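# Lift the ring off the stake and lay it in the blue tray

## Task

Remove the ring from the stake and set it down so it rests flat on the bottom of the blue tray, not on a rim or edge.

## Robot and tools

Robot: two arms, left_arm and right_arm, facing each other across a table. In the scene frame the table centre is the origin, +z is up and the table top is at z = +0.020 m. left_arm's base is at (-0.039, +0.453, +0.126) on the +y side; right_arm's base is at (+0.048, -0.456, +0.122). The arm names do not match the left or right of camera images. Each gripper's fingers point along its own +x and close along its y. The reported end_effector_position is the midpoint between the fingers, 3 to 4 cm behind the tips. Only the last 1.5 cm of each inner finger face is flat.

Frames: each arm's hand positions, orientations (quat_wxyz), velocities, targets and offsets are in that arm's own base frame. Fixed cameras and the table use the scene frame. Rotations in an offset turn the hand about its Hand target position.

Row layout (shared by execute_actions and move): one list of 14 numbers covering both arms, always all 14 even when one arm is idle. Order: dx, dy, dz, rx, ry, rz, opening for left_arm, then the same seven for right_arm. All lie in [-1, 1]. The first six of each arm are an offset, not a pose: they count from that arm's Hand target as it stood when the action or move began, along that arm's base axes. Scale: 1.0 = 0.6 m for dx, dy, dz and 180 degrees for rx, ry, rz, which together form one rotation vector. Sending six zeros re-commands the current Hand target. Opening is absolute: +1 fully open (0.080 m), -1 fully closed; empty fingers touch near -0.78. Closing fully takes at least about 0.6 s. A 0 in the opening slot is a real command, so repeat the current opening to leave a gripper unchanged.

execute_actions(actions, cameras): actions is a list of actions; each action is up to 15 rows, one per 1/30 s step, and a short action keeps its last row for the remaining steps. Every row within an action counts from that action's start pose, and each new action starts from the new Hand target, so repeating an offset keeps moving further. cameras: list of names, ["all"], or []; images arrive by default only when actions is empty. An unknown camera name invalidates the call.

move(target, speed, blend, opening_speed, grip_force, blocking, cameras): drives grippers in straight lines toward the target row, or a list of up to 15 rows, all offsets from the same starting Hand targets. speed in m/s, 0.002 to 4.3, default 0.25 (rotation up to twice that in rad/s); one value or one per target. blend in m rounds corners at intermediate targets; 0 stops at each. opening_speed is units of the -1..+1 scale per second, at least 0.2. grip_force is newtons per finger pad, 8 to 34, one value or one per arm, and persists. blocking=false returns after about 0.5 s while the move continues. The whole move is capped at 10 s. Paths ignore obstacles and the other arm; grippers lag and overshoot more when fast or stretched. Avoid routing a path near an arm's own base, as that can flip its shoulder posture. The result adds a move: line, e.g. done, off_target, moving, held, blocked or fault, plus limits such as paced (pose clipped) or held (steps withheld). done means at rest within 8 mm and 2 degrees of target; neither done nor off_target tells you about contact. blocked means the hand stopped far from its command and now holds there.

wait(seconds 0 to 10, cameras): lets time pass holding commands; a running move continues. stop(cameras): brakes a running move. zoom_image(camera, region [x0,y0,x1,y1], at most 504 by 504 pixels) enlarges part of the latest image of cam_head_left, cam_head_right, cam_high, cam_low, cam_left_wrist or cam_right_wrist (all 896x504). finished_scene(scene): ends the current scene irreversibly; the ring must stay flat in the tray without support.

Reading results: Hand target is the last commanded pose after clipping; the gripper often settles short of it, and only a new command (even all zeros) pursues it again, so add any remaining gap as an offset. Orientation is clipped per step to within 32 degrees of the measured one. grip_measured uses the opening scale and may read about 2 mm off; on a firmly squeezed hard part it reads up to 0.067 below the true width. To grip, command roughly 0.08 below the reading at first contact. grip_effort_n is motor effort, negative closing, not pad force. Joint torques include gravity; external torques estimate outside load. Lines like MOTOR HOT, TORQUE FAULT, OVER-SPEED FAULT and OVER-TEMPERATURE FAULT report stops. Reported positions may be a few cm off, more at long reach; confirm with cameras.

Limits: joint ranges in rad, base to tip: waist -3.054 to 3.054, shoulder 0.000 to 3.142, elbow 0.000 to 2.356, wrist pitch -1.571 to 1.571, wrist yaw -1.571 to 1.571, wrist roll -3.142 to 3.142. Contact torque limits (N m): waist 17.8, shoulder 22, elbow 22, wrist pitch 5.8, wrist yaw 5.78, wrist roll 5.42; exceeding one freezes the arm for 10 s.

Avoid: dropping the ring or releasing it while moving, knocking anything off the table, fast or hard contact with the stake, tray or table, the two arms or grippers touching or one gripping the other's fingers, pressing wrist camera cables against things, huge single-step targets, and long stretched or stalled holds that heat motors. Any arm stop costs. Objects may occasionally get nudged by the scene itself.

Each tool is called by a JSON object that holds its "op" and its "data".

## Session

{"op": "execute_actions", "data": {"actions": []}}

Scene clock: 0.00 s.
left_arm: end_effector_position=(+0.3501, +0.0041, +0.1421) grip_measured=+1.000 grip_effort_n=n/a end_effector_quat_wxyz=(+0.911, -0.193, +0.144, +0.334) | right_arm: end_effector_position=(+0.2285, +0.2154, +0.0280) grip_measured=+1.000 grip_effort_n=n/a end_effector_quat_wxyz=(+0.778, +0.002, +0.264, +0.570)
Joint positions: left_arm=[-0.319 1.409 0.662 0.106 -0.857 -0.795 0.08] | right_arm=[0.393 1.736 0.315 0.768 -0.833 -0.174 0.08]
Joint velocities: within noise
Joint torques (N m): no reading
External joint torques (N m): no reading
Heat: left arm: hottest wrist roll 33 °C (+0.0 °C/min); right arm: hottest wrist pitch 33 °C (+0.0 °C/min).
Hand target: left_arm +0.3507, +0.0041, +0.1443; +0.911, -0.195, +0.141, +0.334 | right_arm +0.2286, +0.2155, +0.0283; +0.778, +0.002, +0.264, +0.571
Tool commands: left_gripper/opening=+1.0 right_gripper/opening=+1.0

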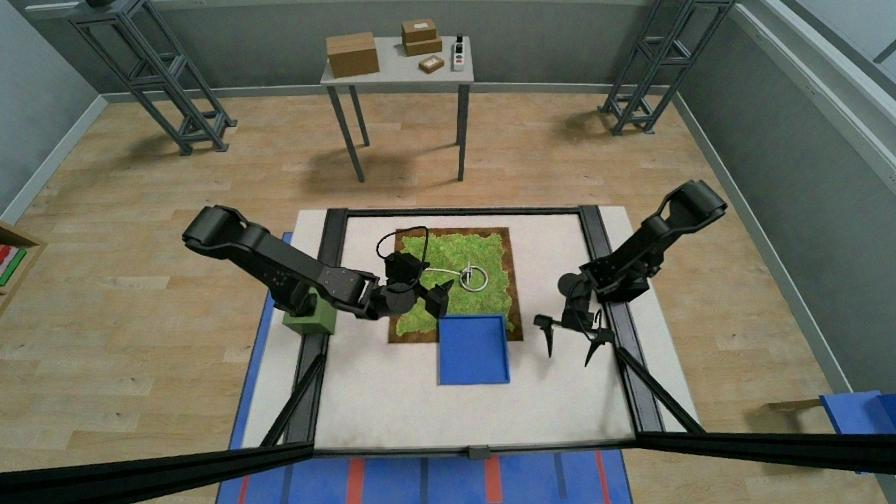

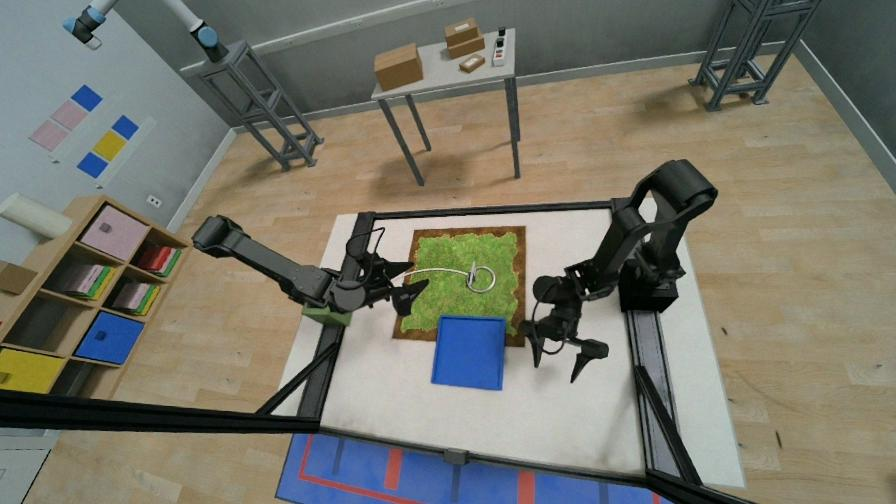

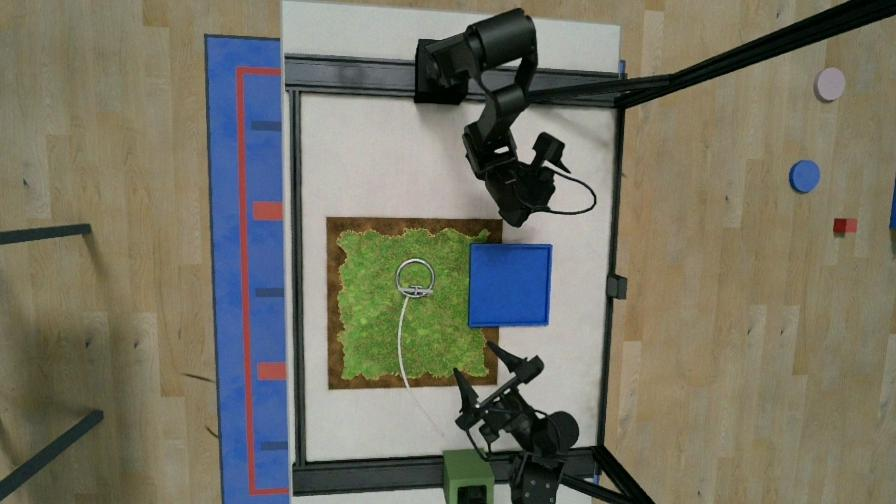

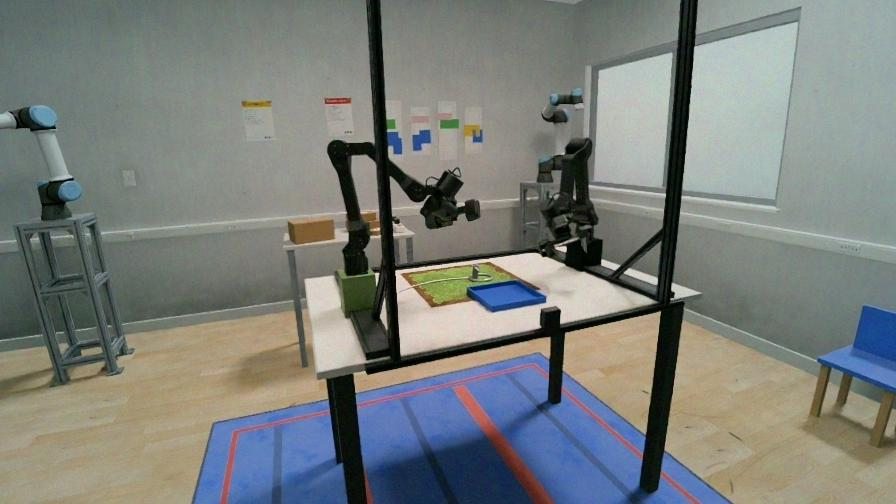

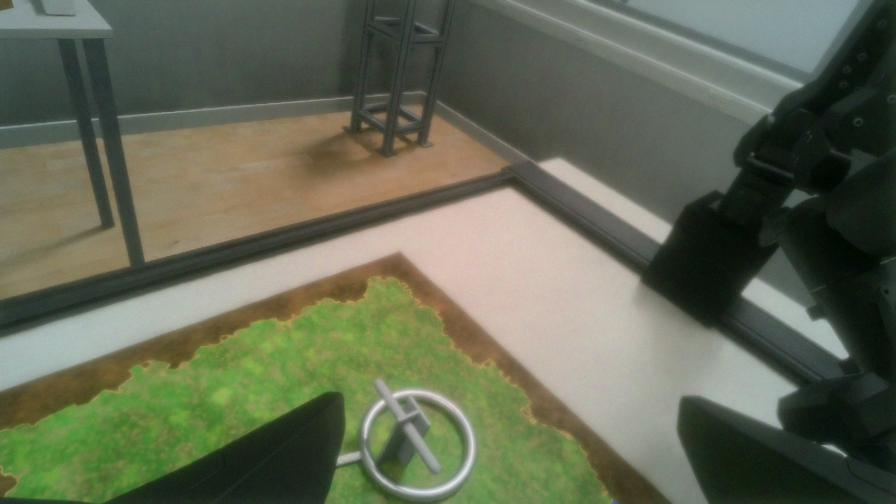

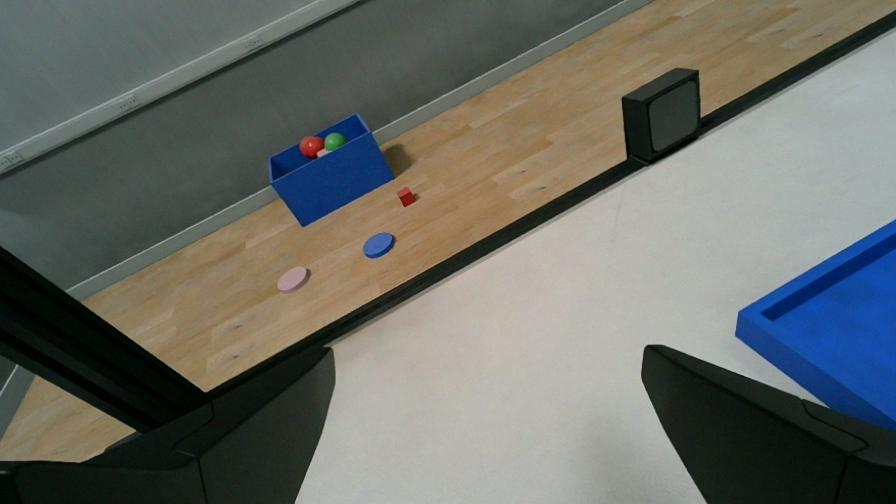

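{"op": "zoom_image", "data": {"camera": "cam_left_wrist", "region": [280, 330, 560, 504]}}

{"op": "zoom_image", "data": {"camera": "cam_high", "region": [310, 200, 570, 400]}}

{"op": "zoom_image", "data": {"camera": "cam_low", "region": [380, 240, 560, 330]}}

{"op": "zoom_image", "data": {"camera": "cam_head_left", "region": [370, 215, 540, 395]}}

{"op": "zoom_image", "data": {"camera": "cam_head_right", "region": [380, 215, 550, 395]}}

Scaled by 1.800 from the camera's 896x504 image, which has a finer 1280x720 frame.

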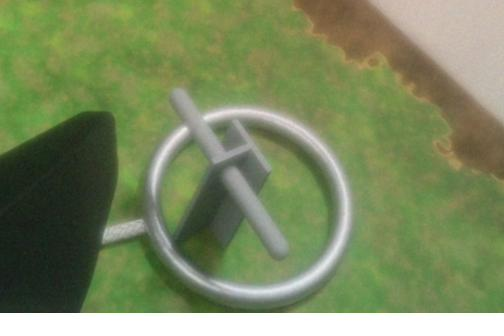

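Scaled by 1.938 from the camera's 896x504 image, which has a finer 1280x720 frame.

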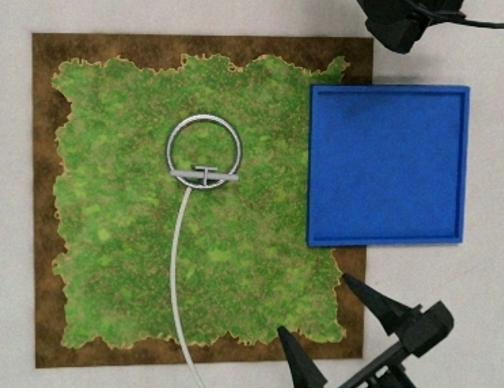

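Scaled by 2.800 from the camera's 896x504 image, which has a finer 1280x720 frame.

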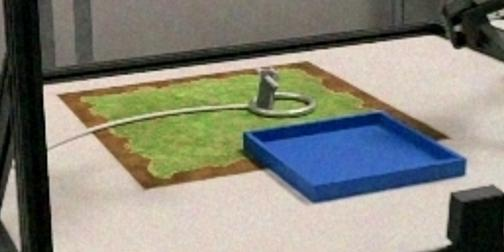

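Scaled by 2.800 from the camera's 896x504 image, which has a finer 1280x720 frame.

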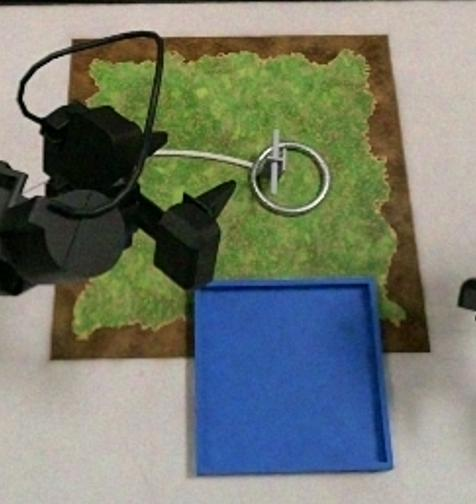

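Scaled by 2.800 from the camera's 896x504 image, which has a finer 1280x720 frame.

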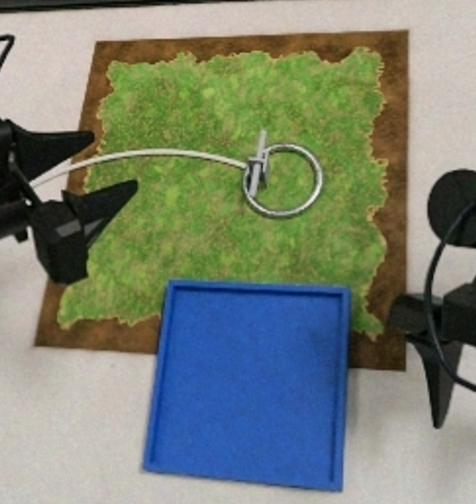

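{"op": "zoom_image", "data": {"camera": "cam_left_wrist", "region": [330, 365, 500, 504]}}

{"op": "zoom_image", "data": {"camera": "cam_high", "region": [380, 245, 450, 315]}}

{"op": "zoom_image", "data": {"camera": "cam_high", "region": [380, 280, 540, 504]}}

{"op": "zoom_image", "data": {"camera": "cam_low", "region": [440, 250, 520, 300]}}

{"op": "zoom_image", "data": {"camera": "cam_head_left", "region": [440, 250, 510, 310]}}

{"op": "zoom_image", "data": {"camera": "cam_head_right", "region": [440, 245, 520, 305]}}

Scaled by 2.965 from the camera's 896x504 image, which has a finer 1280x720 frame.

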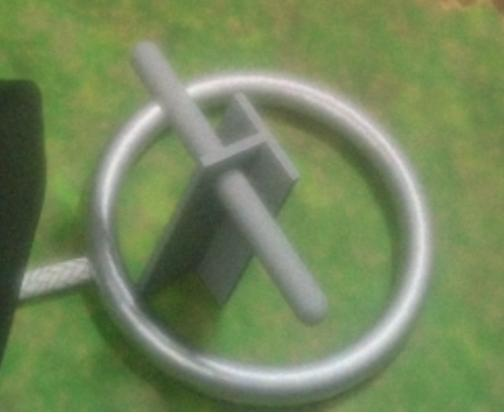

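Scaled by 7.200 from the camera's 896x504 image, which has a finer 1280x720 frame.

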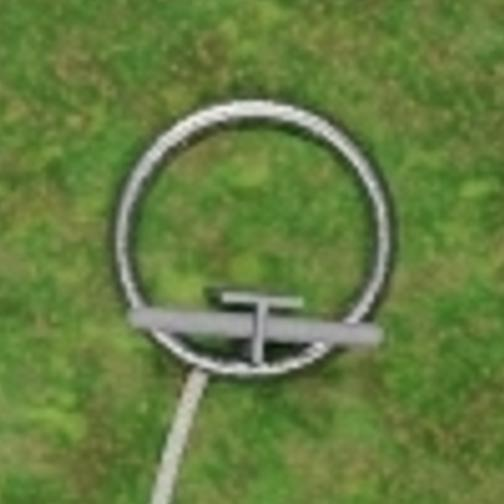

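Scaled by 2.250 from the camera's 896x504 image, which has a finer 1280x720 frame.

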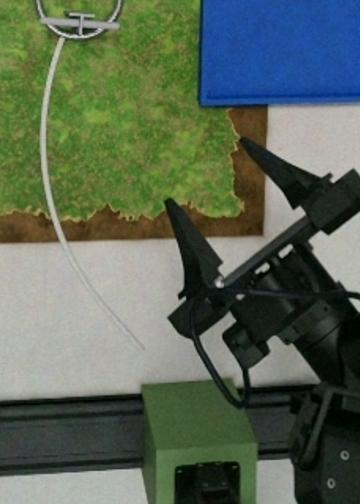

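Scaled by 6.300 from the camera's 896x504 image, which has a finer 1280x720 frame.

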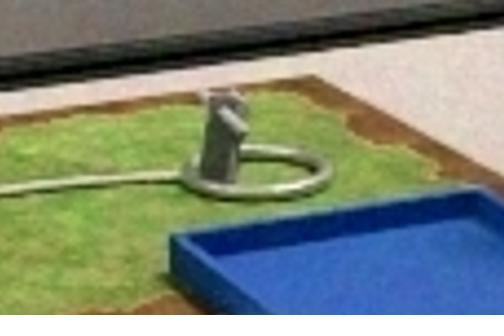

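Scaled by 7.200 from the camera's 896x504 image, which has a finer 1280x720 frame.

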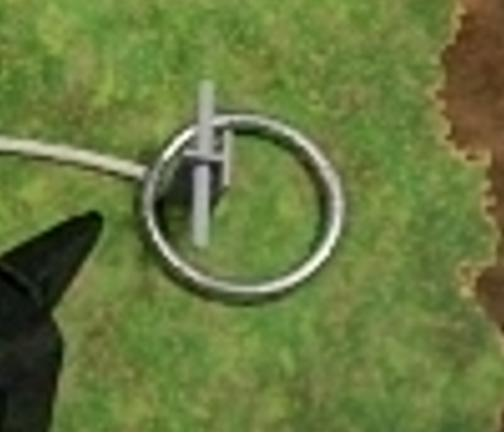

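Scaled by 6.300 from the camera's 896x504 image, which has a finer 1280x720 frame.

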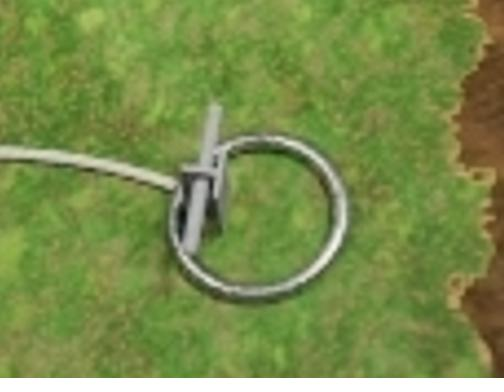

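{"op": "zoom_image", "data": {"camera": "cam_high", "region": [430, 320, 620, 504]}}

{"op": "zoom_image", "data": {"camera": "cam_high", "region": [400, 0, 620, 250]}}

{"op": "zoom_image", "data": {"camera": "cam_low", "region": [320, 120, 500, 280]}}

{"op": "zoom_image", "data": {"camera": "cam_low", "region": [500, 120, 640, 290]}}

Scaled by 2.653 from the camera's 896x504 image, which has a finer 1280x720 frame.

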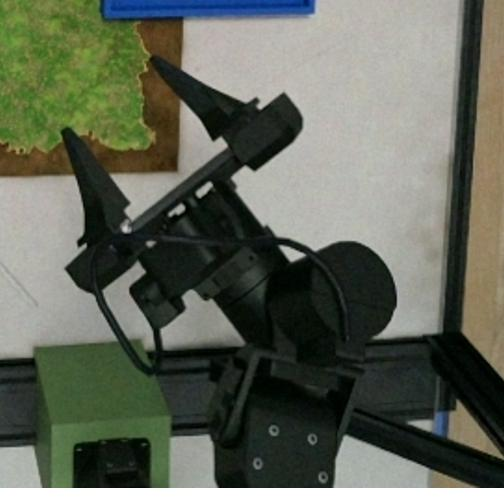

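Scaled by 2.016 from the camera's 896x504 image, which has a finer 1280x720 frame.

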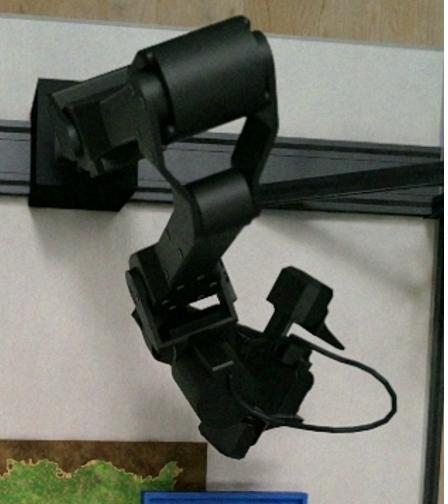

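Scaled by 2.800 from the camera's 896x504 image, which has a finer 1280x720 frame.

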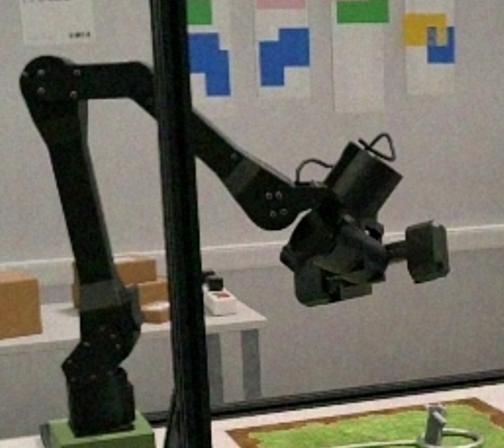

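Scaled by 2.965 from the camera's 896x504 image, which has a finer 1280x720 frame.

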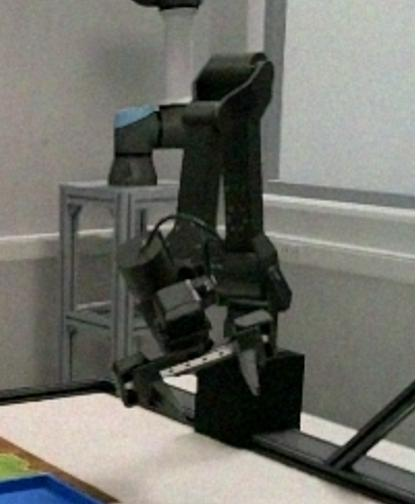

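{"op": "move", "data": {"target": [-0.1667, 0, 0.05, 0, 0, 0, 1, 0.2607, -0.4342, 0.0528, -0.3703, -0.0201, 0.1611, 1], "speed": 0.25, "cameras": ["cam_right_wrist", "cam_high", "cam_head_left"]}}

Scene clock: 523.67 s.
left_arm: end_effector_position=(+0.2519, +0.0033, +0.1734) grip_measured=+1.000 grip_effort_n=-0.7 end_effector_quat_wxyz=(+0.911, -0.195, +0.145, +0.332) | right_arm: end_effector_position=(+0.3836, -0.0438, +0.0630) grip_measured=+1.000 grip_effort_n=1.6 end_effector_quat_wxyz=(+0.505, -0.499, +0.499, +0.497)
Joint positions: left_arm=[-0.512 0.945 0.563 -0.429 -0.997 -1.009 0.08] | right_arm=[-0.116 2.038 1.566 -1.091 -0.006 -1.679 0.08]
Joint torques (N m): left_arm=[-0.24 -2.58 5.07 0.84 -0.83 -0.06] | right_arm=[-0.14 -6.95 7 0.02 0.09 -0.25]
External joint torques (N m): left_arm=[-0.23 -0.66 -1.13 -0.27 -0.44 -0.07] | right_arm=[-0.19 2.15 1.41 -0.26 0.15 -0.25]
Heat: left arm: hottest elbow 40 °C (+0.0 °C/min); right arm: hottest wrist pitch 40 °C (-1.0 °C/min).
Hand target: left_arm +0.2507, +0.0040, +0.1744; +0.911, -0.195, +0.141, +0.334 | right_arm +0.3851, -0.0449, +0.0601; +0.500, -0.500, +0.500, +0.500
Off the commanded pose: left_arm 0.002 m, 0 deg | right_arm 0.004 m, 1 deg.
move: done
camera_calibration:
cam_right_wrist: T_world_to_cam=[[0.999544, -0.0270512, 0.0134119, -0.374383], [-0.029683, -0.961714, 0.272443, -0.0108317], [0.00552852, -0.272717, -0.962078, 0.124652], [0, 0, 0, 1]] pos_world=[0.373202, 0.0134501, 0.127897]
Images, in order (width x height): cam_head_left 896x504, cam_high 896x504, cam_right_wrist 896x504.

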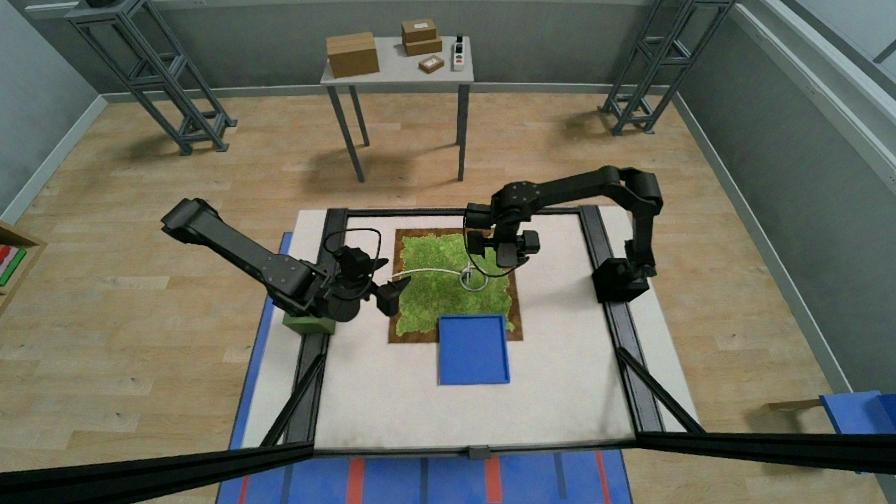

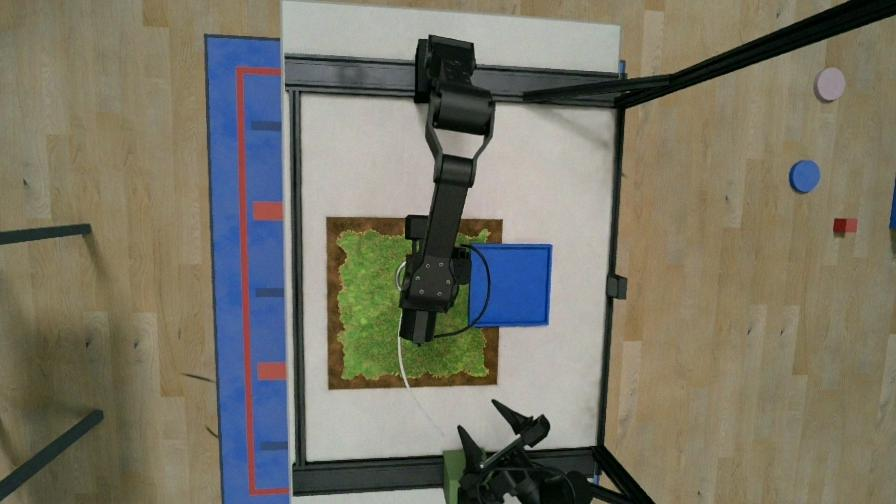

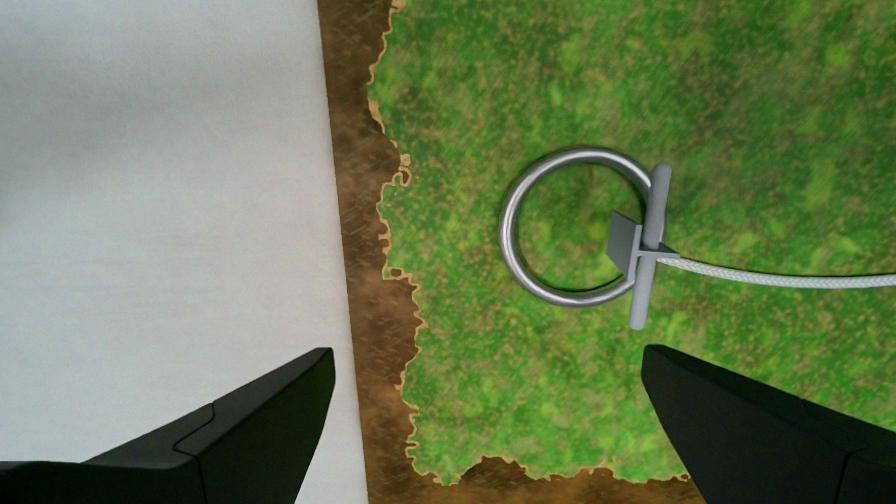

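{"op": "move", "data": {"target": [0, 0, 0, 0, 0, 0, 1, 0.0338, 0.0053, -0.1452, 0, 0, 0, -0.27], "speed": 0.15, "cameras": ["cam_right_wrist", "cam_high"]}}

Scene clock: 620.17 s.
left_arm: end_effector_position=(+0.2519, +0.0033, +0.1733) grip_measured=+1.000 grip_effort_n=-0.7 end_effector_quat_wxyz=(+0.911, -0.195, +0.145, +0.332) | right_arm: end_effector_position=(+0.4078, -0.0424, -0.0210) grip_measured=-0.266 grip_effort_n=-15.6 end_effector_quat_wxyz=(+0.504, -0.504, +0.494, +0.497)
Joint positions: left_arm=[-0.512 0.945 0.563 -0.429 -0.997 -1.01 0.08] | right_arm=[-0.105 2.231 1.519 -0.842 -0.005 -1.679 0.023]
Joint torques (N m): left_arm=[-0.35 -2.58 5.12 0.84 -0.82 -0.07] | right_arm=[0.12 -7.86 4.93 0.37 0.07 0.15]
External joint torques (N m): left_arm=[-0.35 -0.67 -1.06 -0.27 -0.43 -0.08] | right_arm=[0.18 2.02 -0.2 0.08 0.12 0.15]
Heat: left arm: hottest elbow 38 °C (+0.0 °C/min); right arm: hottest wrist pitch 35 °C (-1.0 °C/min).
Hand target: left_arm +0.2507, +0.0041, +0.1744; +0.911, -0.195, +0.141, +0.334 | right_arm +0.4054, -0.0419, -0.0269; +0.500, -0.500, +0.500, +0.500
Off the commanded pose: left_arm 0.002 m, 0 deg | right_arm 0.007 m, 1 deg.
move: done
camera_calibration:
cam_right_wrist: T_world_to_cam=[[0.999632, -0.0167766, 0.0213138, -0.39675], [-0.021976, -0.961521, 0.273851, 0.011074], [0.0158994, -0.274219, -0.961536, 0.0398957], [0, 0, 0, 1]] pos_world=[0.396213, 0.0149319, 0.0437848]
Images, in order (width x height): cam_high 896x504, cam_right_wrist 896x504.

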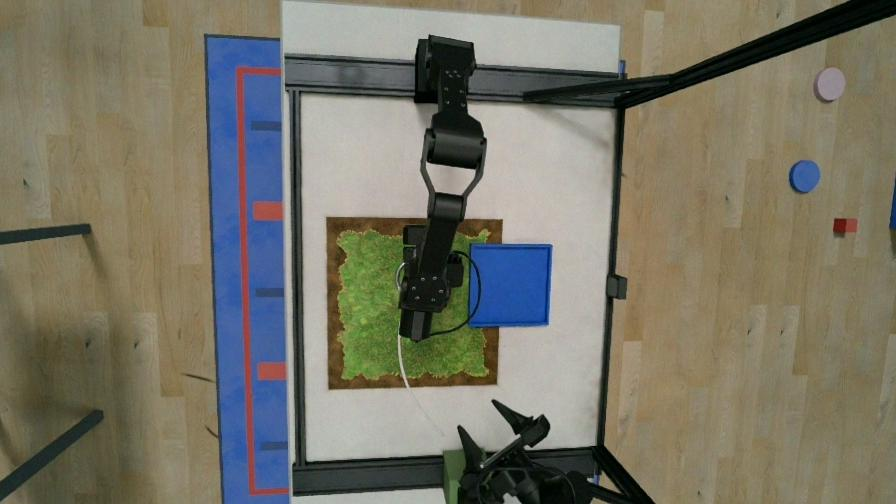

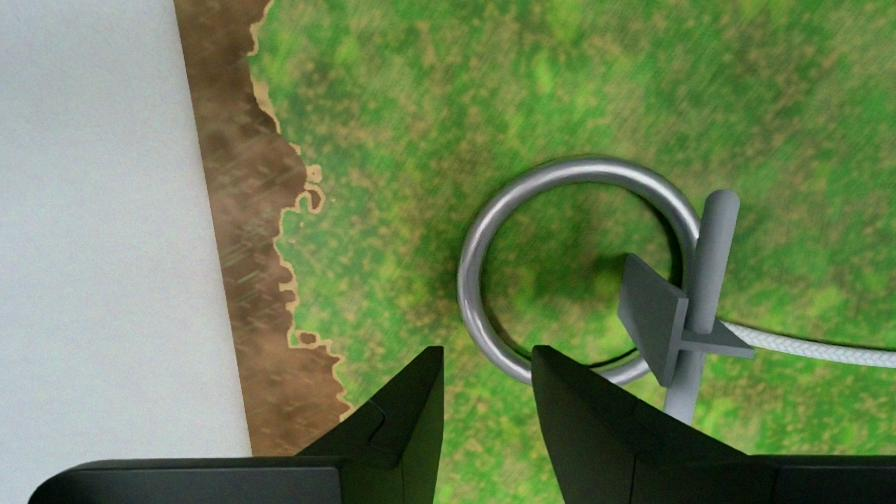

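{"op": "move", "data": {"target": [0, 0, 0, 0, 0, 0, 1, -0.0057, 0.0058, -0.0585, 0, 0, 0, -0.27], "speed": 0.1, "cameras": ["cam_right_wrist"]}}

Scene clock: 657.40 s.
left_arm: end_effector_position=(+0.2519, +0.0033, +0.1733) grip_measured=+1.000 grip_effort_n=-1.2 end_effector_quat_wxyz=(+0.911, -0.195, +0.145, +0.332) | right_arm: end_effector_position=(+0.4060, -0.0389, -0.0554) grip_measured=-0.266 grip_effort_n=-16.0 end_effector_quat_wxyz=(+0.505, -0.505, +0.494, +0.497)
Joint positions: left_arm=[-0.512 0.945 0.563 -0.429 -0.997 -1.01 0.08] | right_arm=[-0.097 2.288 1.462 -0.725 -0.005 -1.671 0.023]
Joint torques (N m): left_arm=[-0.34 -2.57 5.09 0.84 -0.85 -0.08] | right_arm=[0.18 -7.84 4.29 0.34 0.07 0.15]
External joint torques (N m): left_arm=[-0.33 -0.68 -1.09 -0.27 -0.47 -0.1] | right_arm=[0.04 1.98 -0.45 0.07 0.14 0.15]
Heat: left arm: hottest elbow 38 °C (+1.0 °C/min); right arm: hottest shoulder 35 °C (+5.1 °C/min).
Hand target: left_arm +0.2507, +0.0041, +0.1744; +0.911, -0.195, +0.141, +0.334 | right_arm +0.4019, -0.0383, -0.0621; +0.500, -0.500, +0.500, +0.500
Off the commanded pose: left_arm 0.002 m, 0 deg | right_arm 0.008 m, 1 deg.
move: done
camera_calibration:
cam_right_wrist: T_world_to_cam=[[0.99957, -0.016362, 0.024314, -0.393974], [-0.0224026, -0.961478, 0.273968, 0.0239827], [0.0188947, -0.274395, -0.961432, 0.00662711], [0, 0, 0, 1]] pos_world=[0.394217, 0.018431, 0.00938011]
Images, in order (width x height): cam_right_wrist 896x504.

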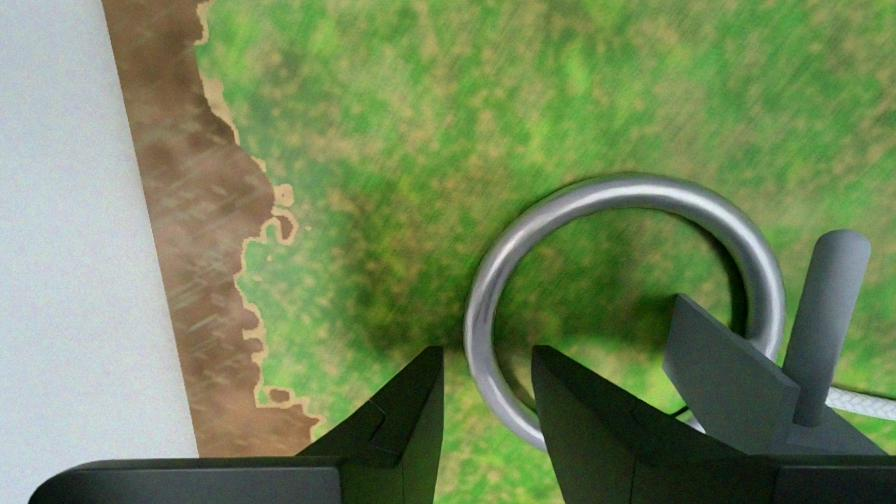

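{"op": "wait", "data": {"seconds": 0, "cameras": ["cam_low", "cam_right_wrist", "cam_head_right", "cam_head_left"]}}

{"op": "zoom_image", "data": {"camera": "cam_low", "region": [430, 210, 560, 310]}}

{"op": "zoom_image", "data": {"camera": "cam_head_right", "region": [430, 220, 560, 320]}}

Scene clock: 686.87 s.
left_arm: end_effector_position=(+0.2519, +0.0033, +0.1733) grip_measured=+1.000 grip_effort_n=-0.7 end_effector_quat_wxyz=(+0.911, -0.195, +0.145, +0.332) | right_arm: end_effector_position=(+0.4061, -0.0389, -0.0554) grip_measured=-0.266 grip_effort_n=-16.0 end_effector_quat_wxyz=(+0.505, -0.505, +0.494, +0.497)
Joint positions: left_arm=[-0.512 0.945 0.563 -0.429 -0.997 -1.01 0.08] | right_arm=[-0.097 2.288 1.462 -0.725 -0.005 -1.671 0.023]
Joint torques (N m): left_arm=[-0.27 -2.48 5.13 0.82 -0.83 -0.07] | right_arm=[0.14 -7.83 4.27 0.37 0.07 0.15]
External joint torques (N m): left_arm=[-0.3 -0.56 -1.08 -0.29 -0.43 -0.09] | right_arm=[0.25 2.1 -0.61 0.04 0.12 0.15]
Heat: left arm: hottest elbow 38 °C (+0.0 °C/min); right arm: hottest shoulder 38 °C (+6.0 °C/min).
Hand target: left_arm +0.2507, +0.0041, +0.1744; +0.911, -0.195, +0.141, +0.334 | right_arm +0.4019, -0.0383, -0.0621; +0.500, -0.500, +0.500, +0.500
Tool commands: left_gripper/opening=+1.0 right_gripper/opening=-0.27
Off the commanded pose: left_arm 0.002 m, 0 deg | right_arm 0.008 m, 1 deg.
camera_calibration:
cam_right_wrist: T_world_to_cam=[[0.99956, -0.0163515, 0.0247272, -0.393975], [-0.0225063, -0.961471, 0.273983, 0.0240234], [0.0192945, -0.274419, -0.961417, 0.00646918], [0, 0, 0, 1]] pos_world=[0.394217, 0.018431, 0.00937946]
Images, in order (width x height): cam_head_left 896x504, cam_head_right 896x504, cam_low 896x504, cam_right_wrist 896x504.

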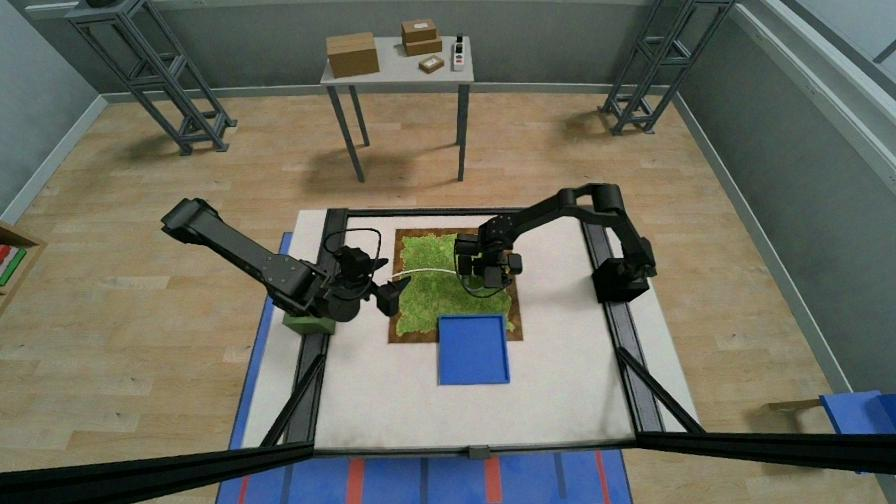

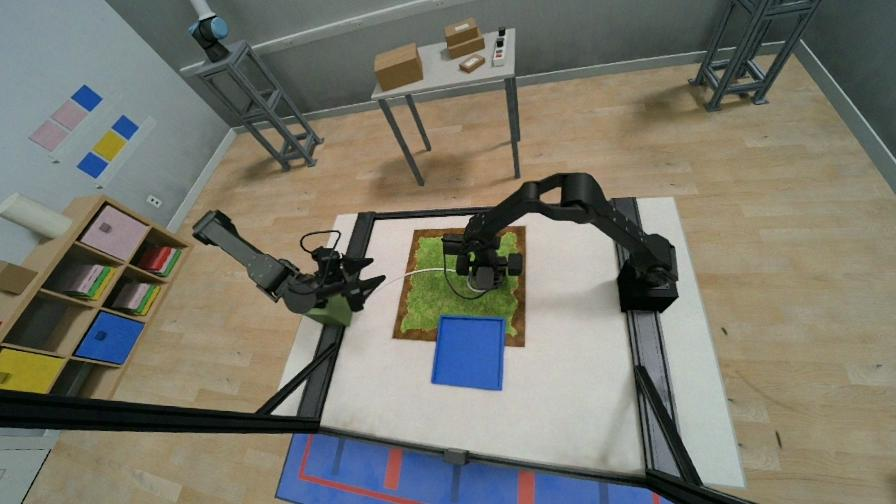

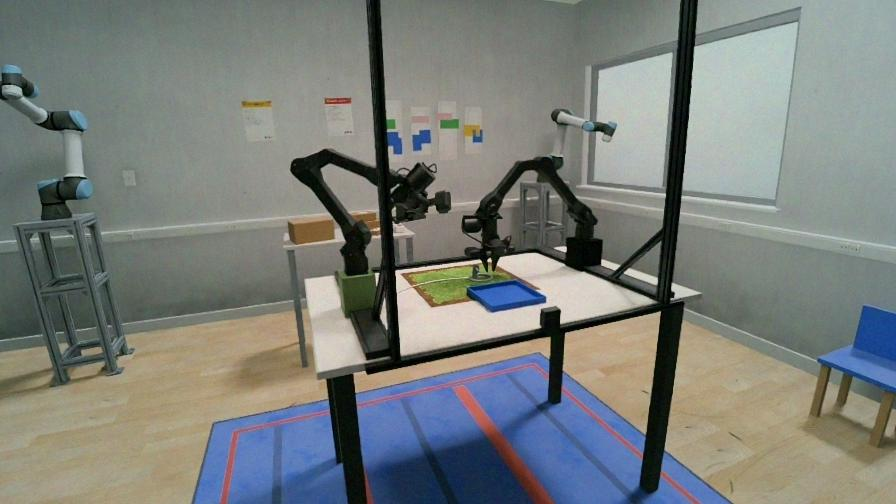

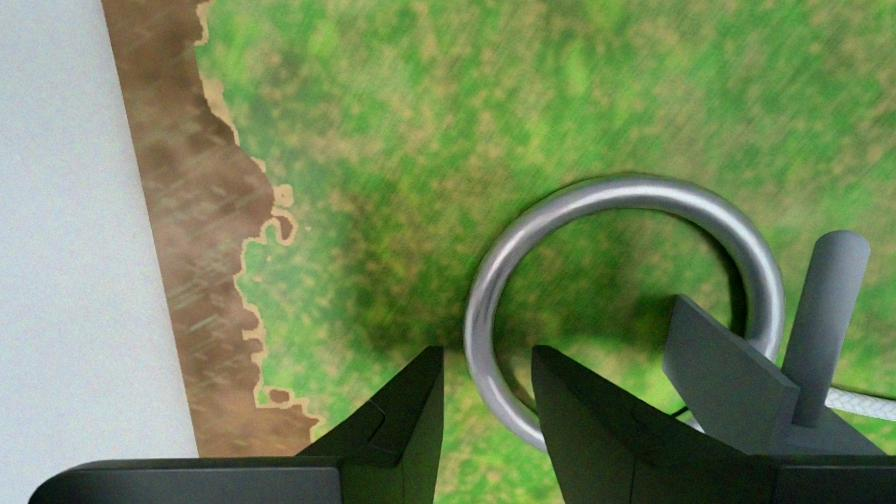

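Scaled by 3.877 from the camera's 896x504 image, which has a finer 1280x720 frame.

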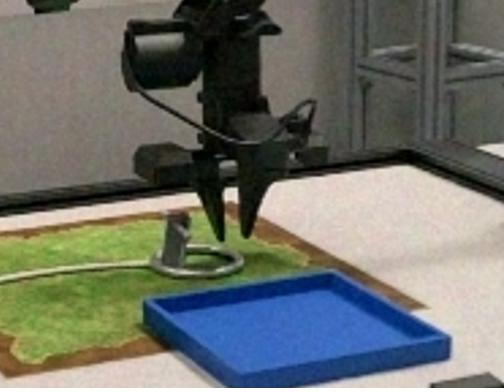

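Scaled by 3.877 from the camera's 896x504 image, which has a finer 1280x720 frame.

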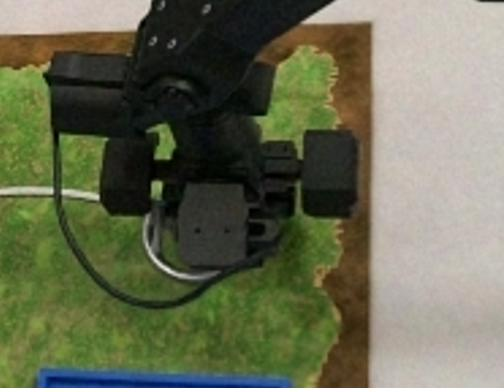

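{"op": "move", "data": {"target": [0, 0, 0, 0, 0, 0, 1, -0.0052, 0, -0.0268, 0, 0, 0, -0.27], "speed": 0.05, "cameras": ["cam_low", "cam_right_wrist"]}}

{"op": "zoom_image", "data": {"camera": "cam_low", "region": [430, 210, 560, 310]}}

Scene clock: 724.63 s.
left_arm: end_effector_position=(+0.2519, +0.0033, +0.1733) grip_measured=+1.000 grip_effort_n=-1.2 end_effector_quat_wxyz=(+0.911, -0.195, +0.145, +0.332) | right_arm: end_effector_position=(+0.4035, -0.0387, -0.0711) grip_measured=-0.266 grip_effort_n=-15.6 end_effector_quat_wxyz=(+0.505, -0.505, +0.493, +0.496)
Joint positions: left_arm=[-0.512 0.945 0.563 -0.429 -0.997 -1.01 0.08] | right_arm=[-0.097 2.314 1.434 -0.669 -0.005 -1.671 0.023]
Joint torques (N m): left_arm=[-0.38 -2.55 5.12 0.82 -0.84 -0.09] | right_arm=[0.06 -7.71 4.02 0.34 0.07 0.12]
External joint torques (N m): left_arm=[-0.39 -0.62 -1.1 -0.29 -0.44 -0.1] | right_arm=[0.05 2.13 -0.58 0.06 0.13 0.12]
Heat: left arm: hottest elbow 38 °C (+0.0 °C/min); right arm: hottest shoulder 39 °C (+3.0 °C/min).
Hand target: left_arm +0.2507, +0.0041, +0.1744; +0.911, -0.195, +0.141, +0.334 | right_arm +0.3988, -0.0383, -0.0782; +0.500, -0.500, +0.500, +0.500
Off the commanded pose: left_arm 0.002 m, 0 deg | right_arm 0.009 m, 1 deg.
move: off_target (right_arm)
camera_calibration:
cam_right_wrist: T_world_to_cam=[[0.999532, -0.0163458, 0.025868, -0.390965], [-0.0228153, -0.961446, 0.274047, 0.0286075], [0.0203912, -0.274509, -0.961368, -0.00904543], [0, 0, 0, 1]] pos_world=[0.391619, 0.0186309, -0.00642232]
Images, in order (width x height): cam_low 896x504, cam_right_wrist 896x504.

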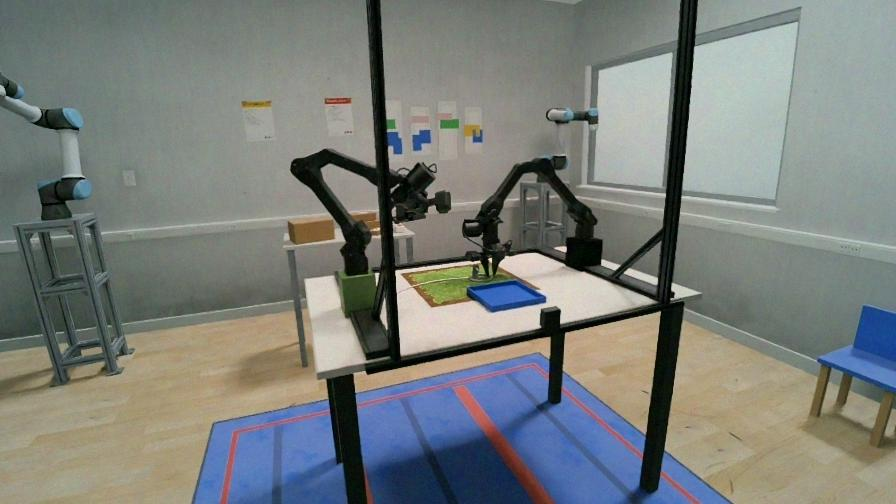

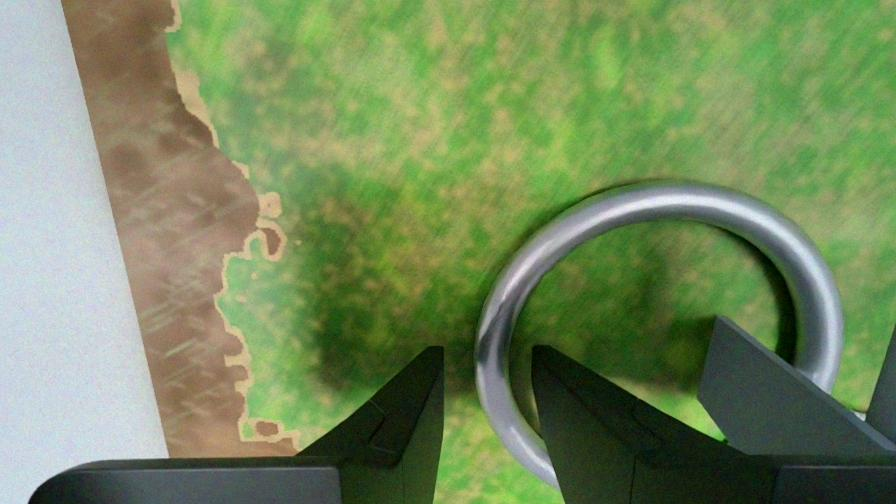

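Scaled by 3.877 from the camera's 896x504 image, which has a finer 1280x720 frame.

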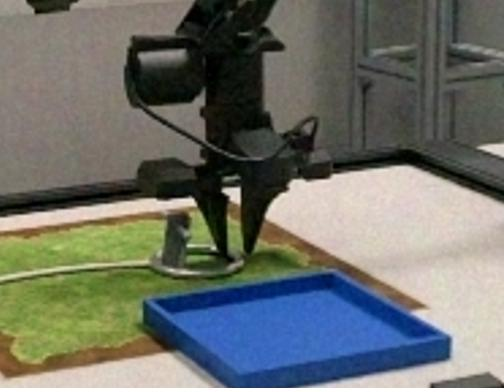

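{"op": "zoom_image", "data": {"camera": "cam_low", "region": [466, 255, 502, 283]}}

{"op": "zoom_image", "data": {"camera": "cam_right_wrist", "region": [380, 280, 620, 480]}}

Scaled by 14.000 from the camera's 896x504 image, which has a finer 1280x720 frame.

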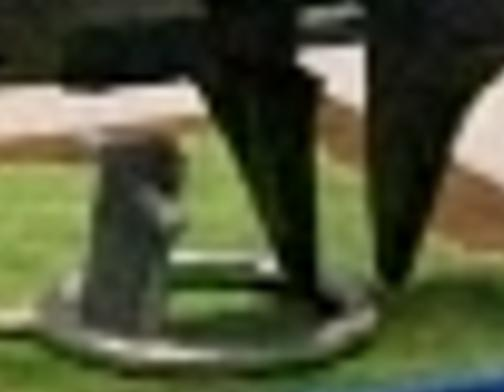

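Scaled by 2.100 from the camera's 896x504 image, which has a finer 1280x720 frame.

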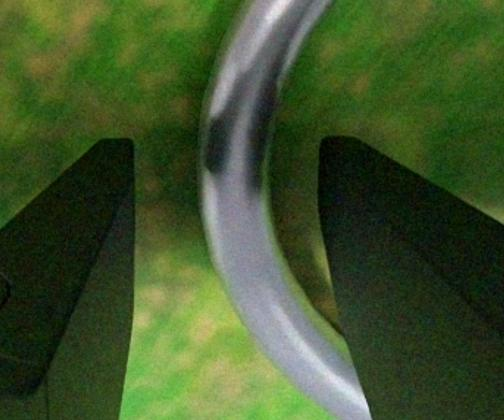

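{"op": "move", "data": {"target": [[0, 0, 0, 0, 0, 0, 1, 0, 0, -0.0025, 0, 0, 0, -0.27], [0, 0, 0, 0, 0, 0, 1, 0, 0, -0.0025, 0, 0, 0, -0.9]], "speed": 0.05, "opening_speed": 0.5, "cameras": ["cam_low", "cam_right_wrist"]}}

{"op": "zoom_image", "data": {"camera": "cam_low", "region": [466, 255, 502, 283]}}

Scene clock: 838.50 s.
left_arm: end_effector_position=(+0.2519, +0.0033, +0.1733) grip_measured=+1.000 grip_effort_n=-0.7 end_effector_quat_wxyz=(+0.911, -0.195, +0.145, +0.332) | right_arm: end_effector_position=(+0.4043, -0.0387, -0.0722) grip_measured=-0.633 grip_effort_n=-83.5 end_effector_quat_wxyz=(+0.506, -0.506, +0.492, +0.495)
Joint positions: left_arm=[-0.512 0.945 0.563 -0.429 -0.997 -1.01 0.08] | right_arm=[-0.097 2.317 1.433 -0.663 -0.005 -1.671 0.007]
Joint torques (N m): left_arm=[-0.34 -2.6 5.06 0.85 -0.83 -0.06] | right_arm=[0.07 -7.66 3.97 0.21 0.07 0.13]
External joint torques (N m): left_arm=[-0.37 -0.69 -1.12 -0.26 -0.44 -0.07] | right_arm=[0.08 2.38 -0.79 -0.12 0.12 0.12]
Heat: left arm: hottest elbow 38 °C (+0.0 °C/min); right arm: hottest shoulder 36 °C (+1.0 °C/min).
Hand target: left_arm +0.2507, +0.0041, +0.1744; +0.911, -0.195, +0.141, +0.334 | right_arm +0.3988, -0.0383, -0.0796; +0.500, -0.500, +0.500, +0.500
Off the commanded pose: left_arm 0.002 m, 0 deg | right_arm 0.009 m, 1 deg.
move: off_target (right_arm); target 2's new opening was sent with right_arm's hand 0.009 m and 1 deg from that target
camera_calibration:
cam_right_wrist: T_world_to_cam=[[0.999438, -0.0163259, 0.0292933, -0.391477], [-0.0237447, -0.961336, 0.274354, 0.0292885], [0.0236816, -0.274895, -0.961182, -0.0114024], [0, 0, 0, 1]] pos_world=[0.392222, 0.0186304, -0.00752761]
Images, in order (width x height): cam_low 896x504, cam_right_wrist 896x504.

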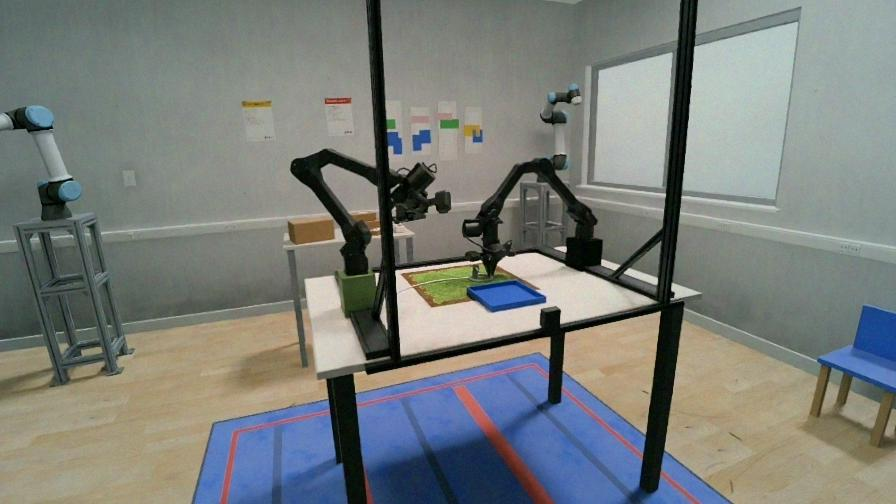

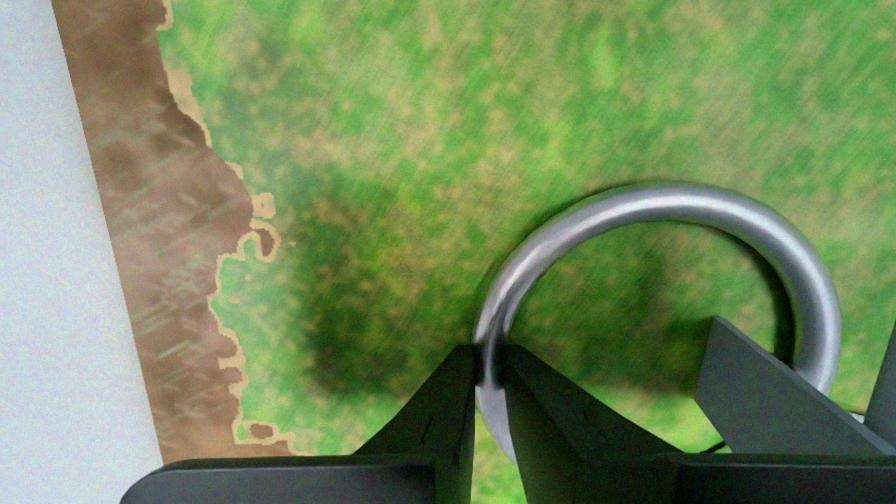

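Scaled by 14.000 from the camera's 896x504 image, which has a finer 1280x720 frame.

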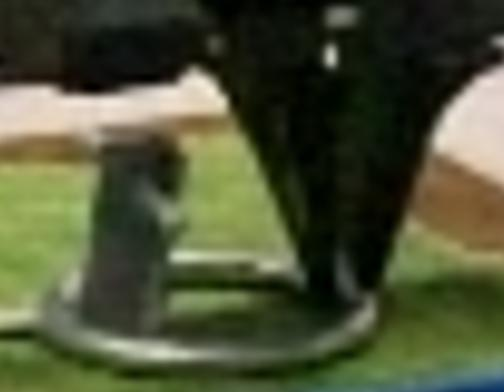

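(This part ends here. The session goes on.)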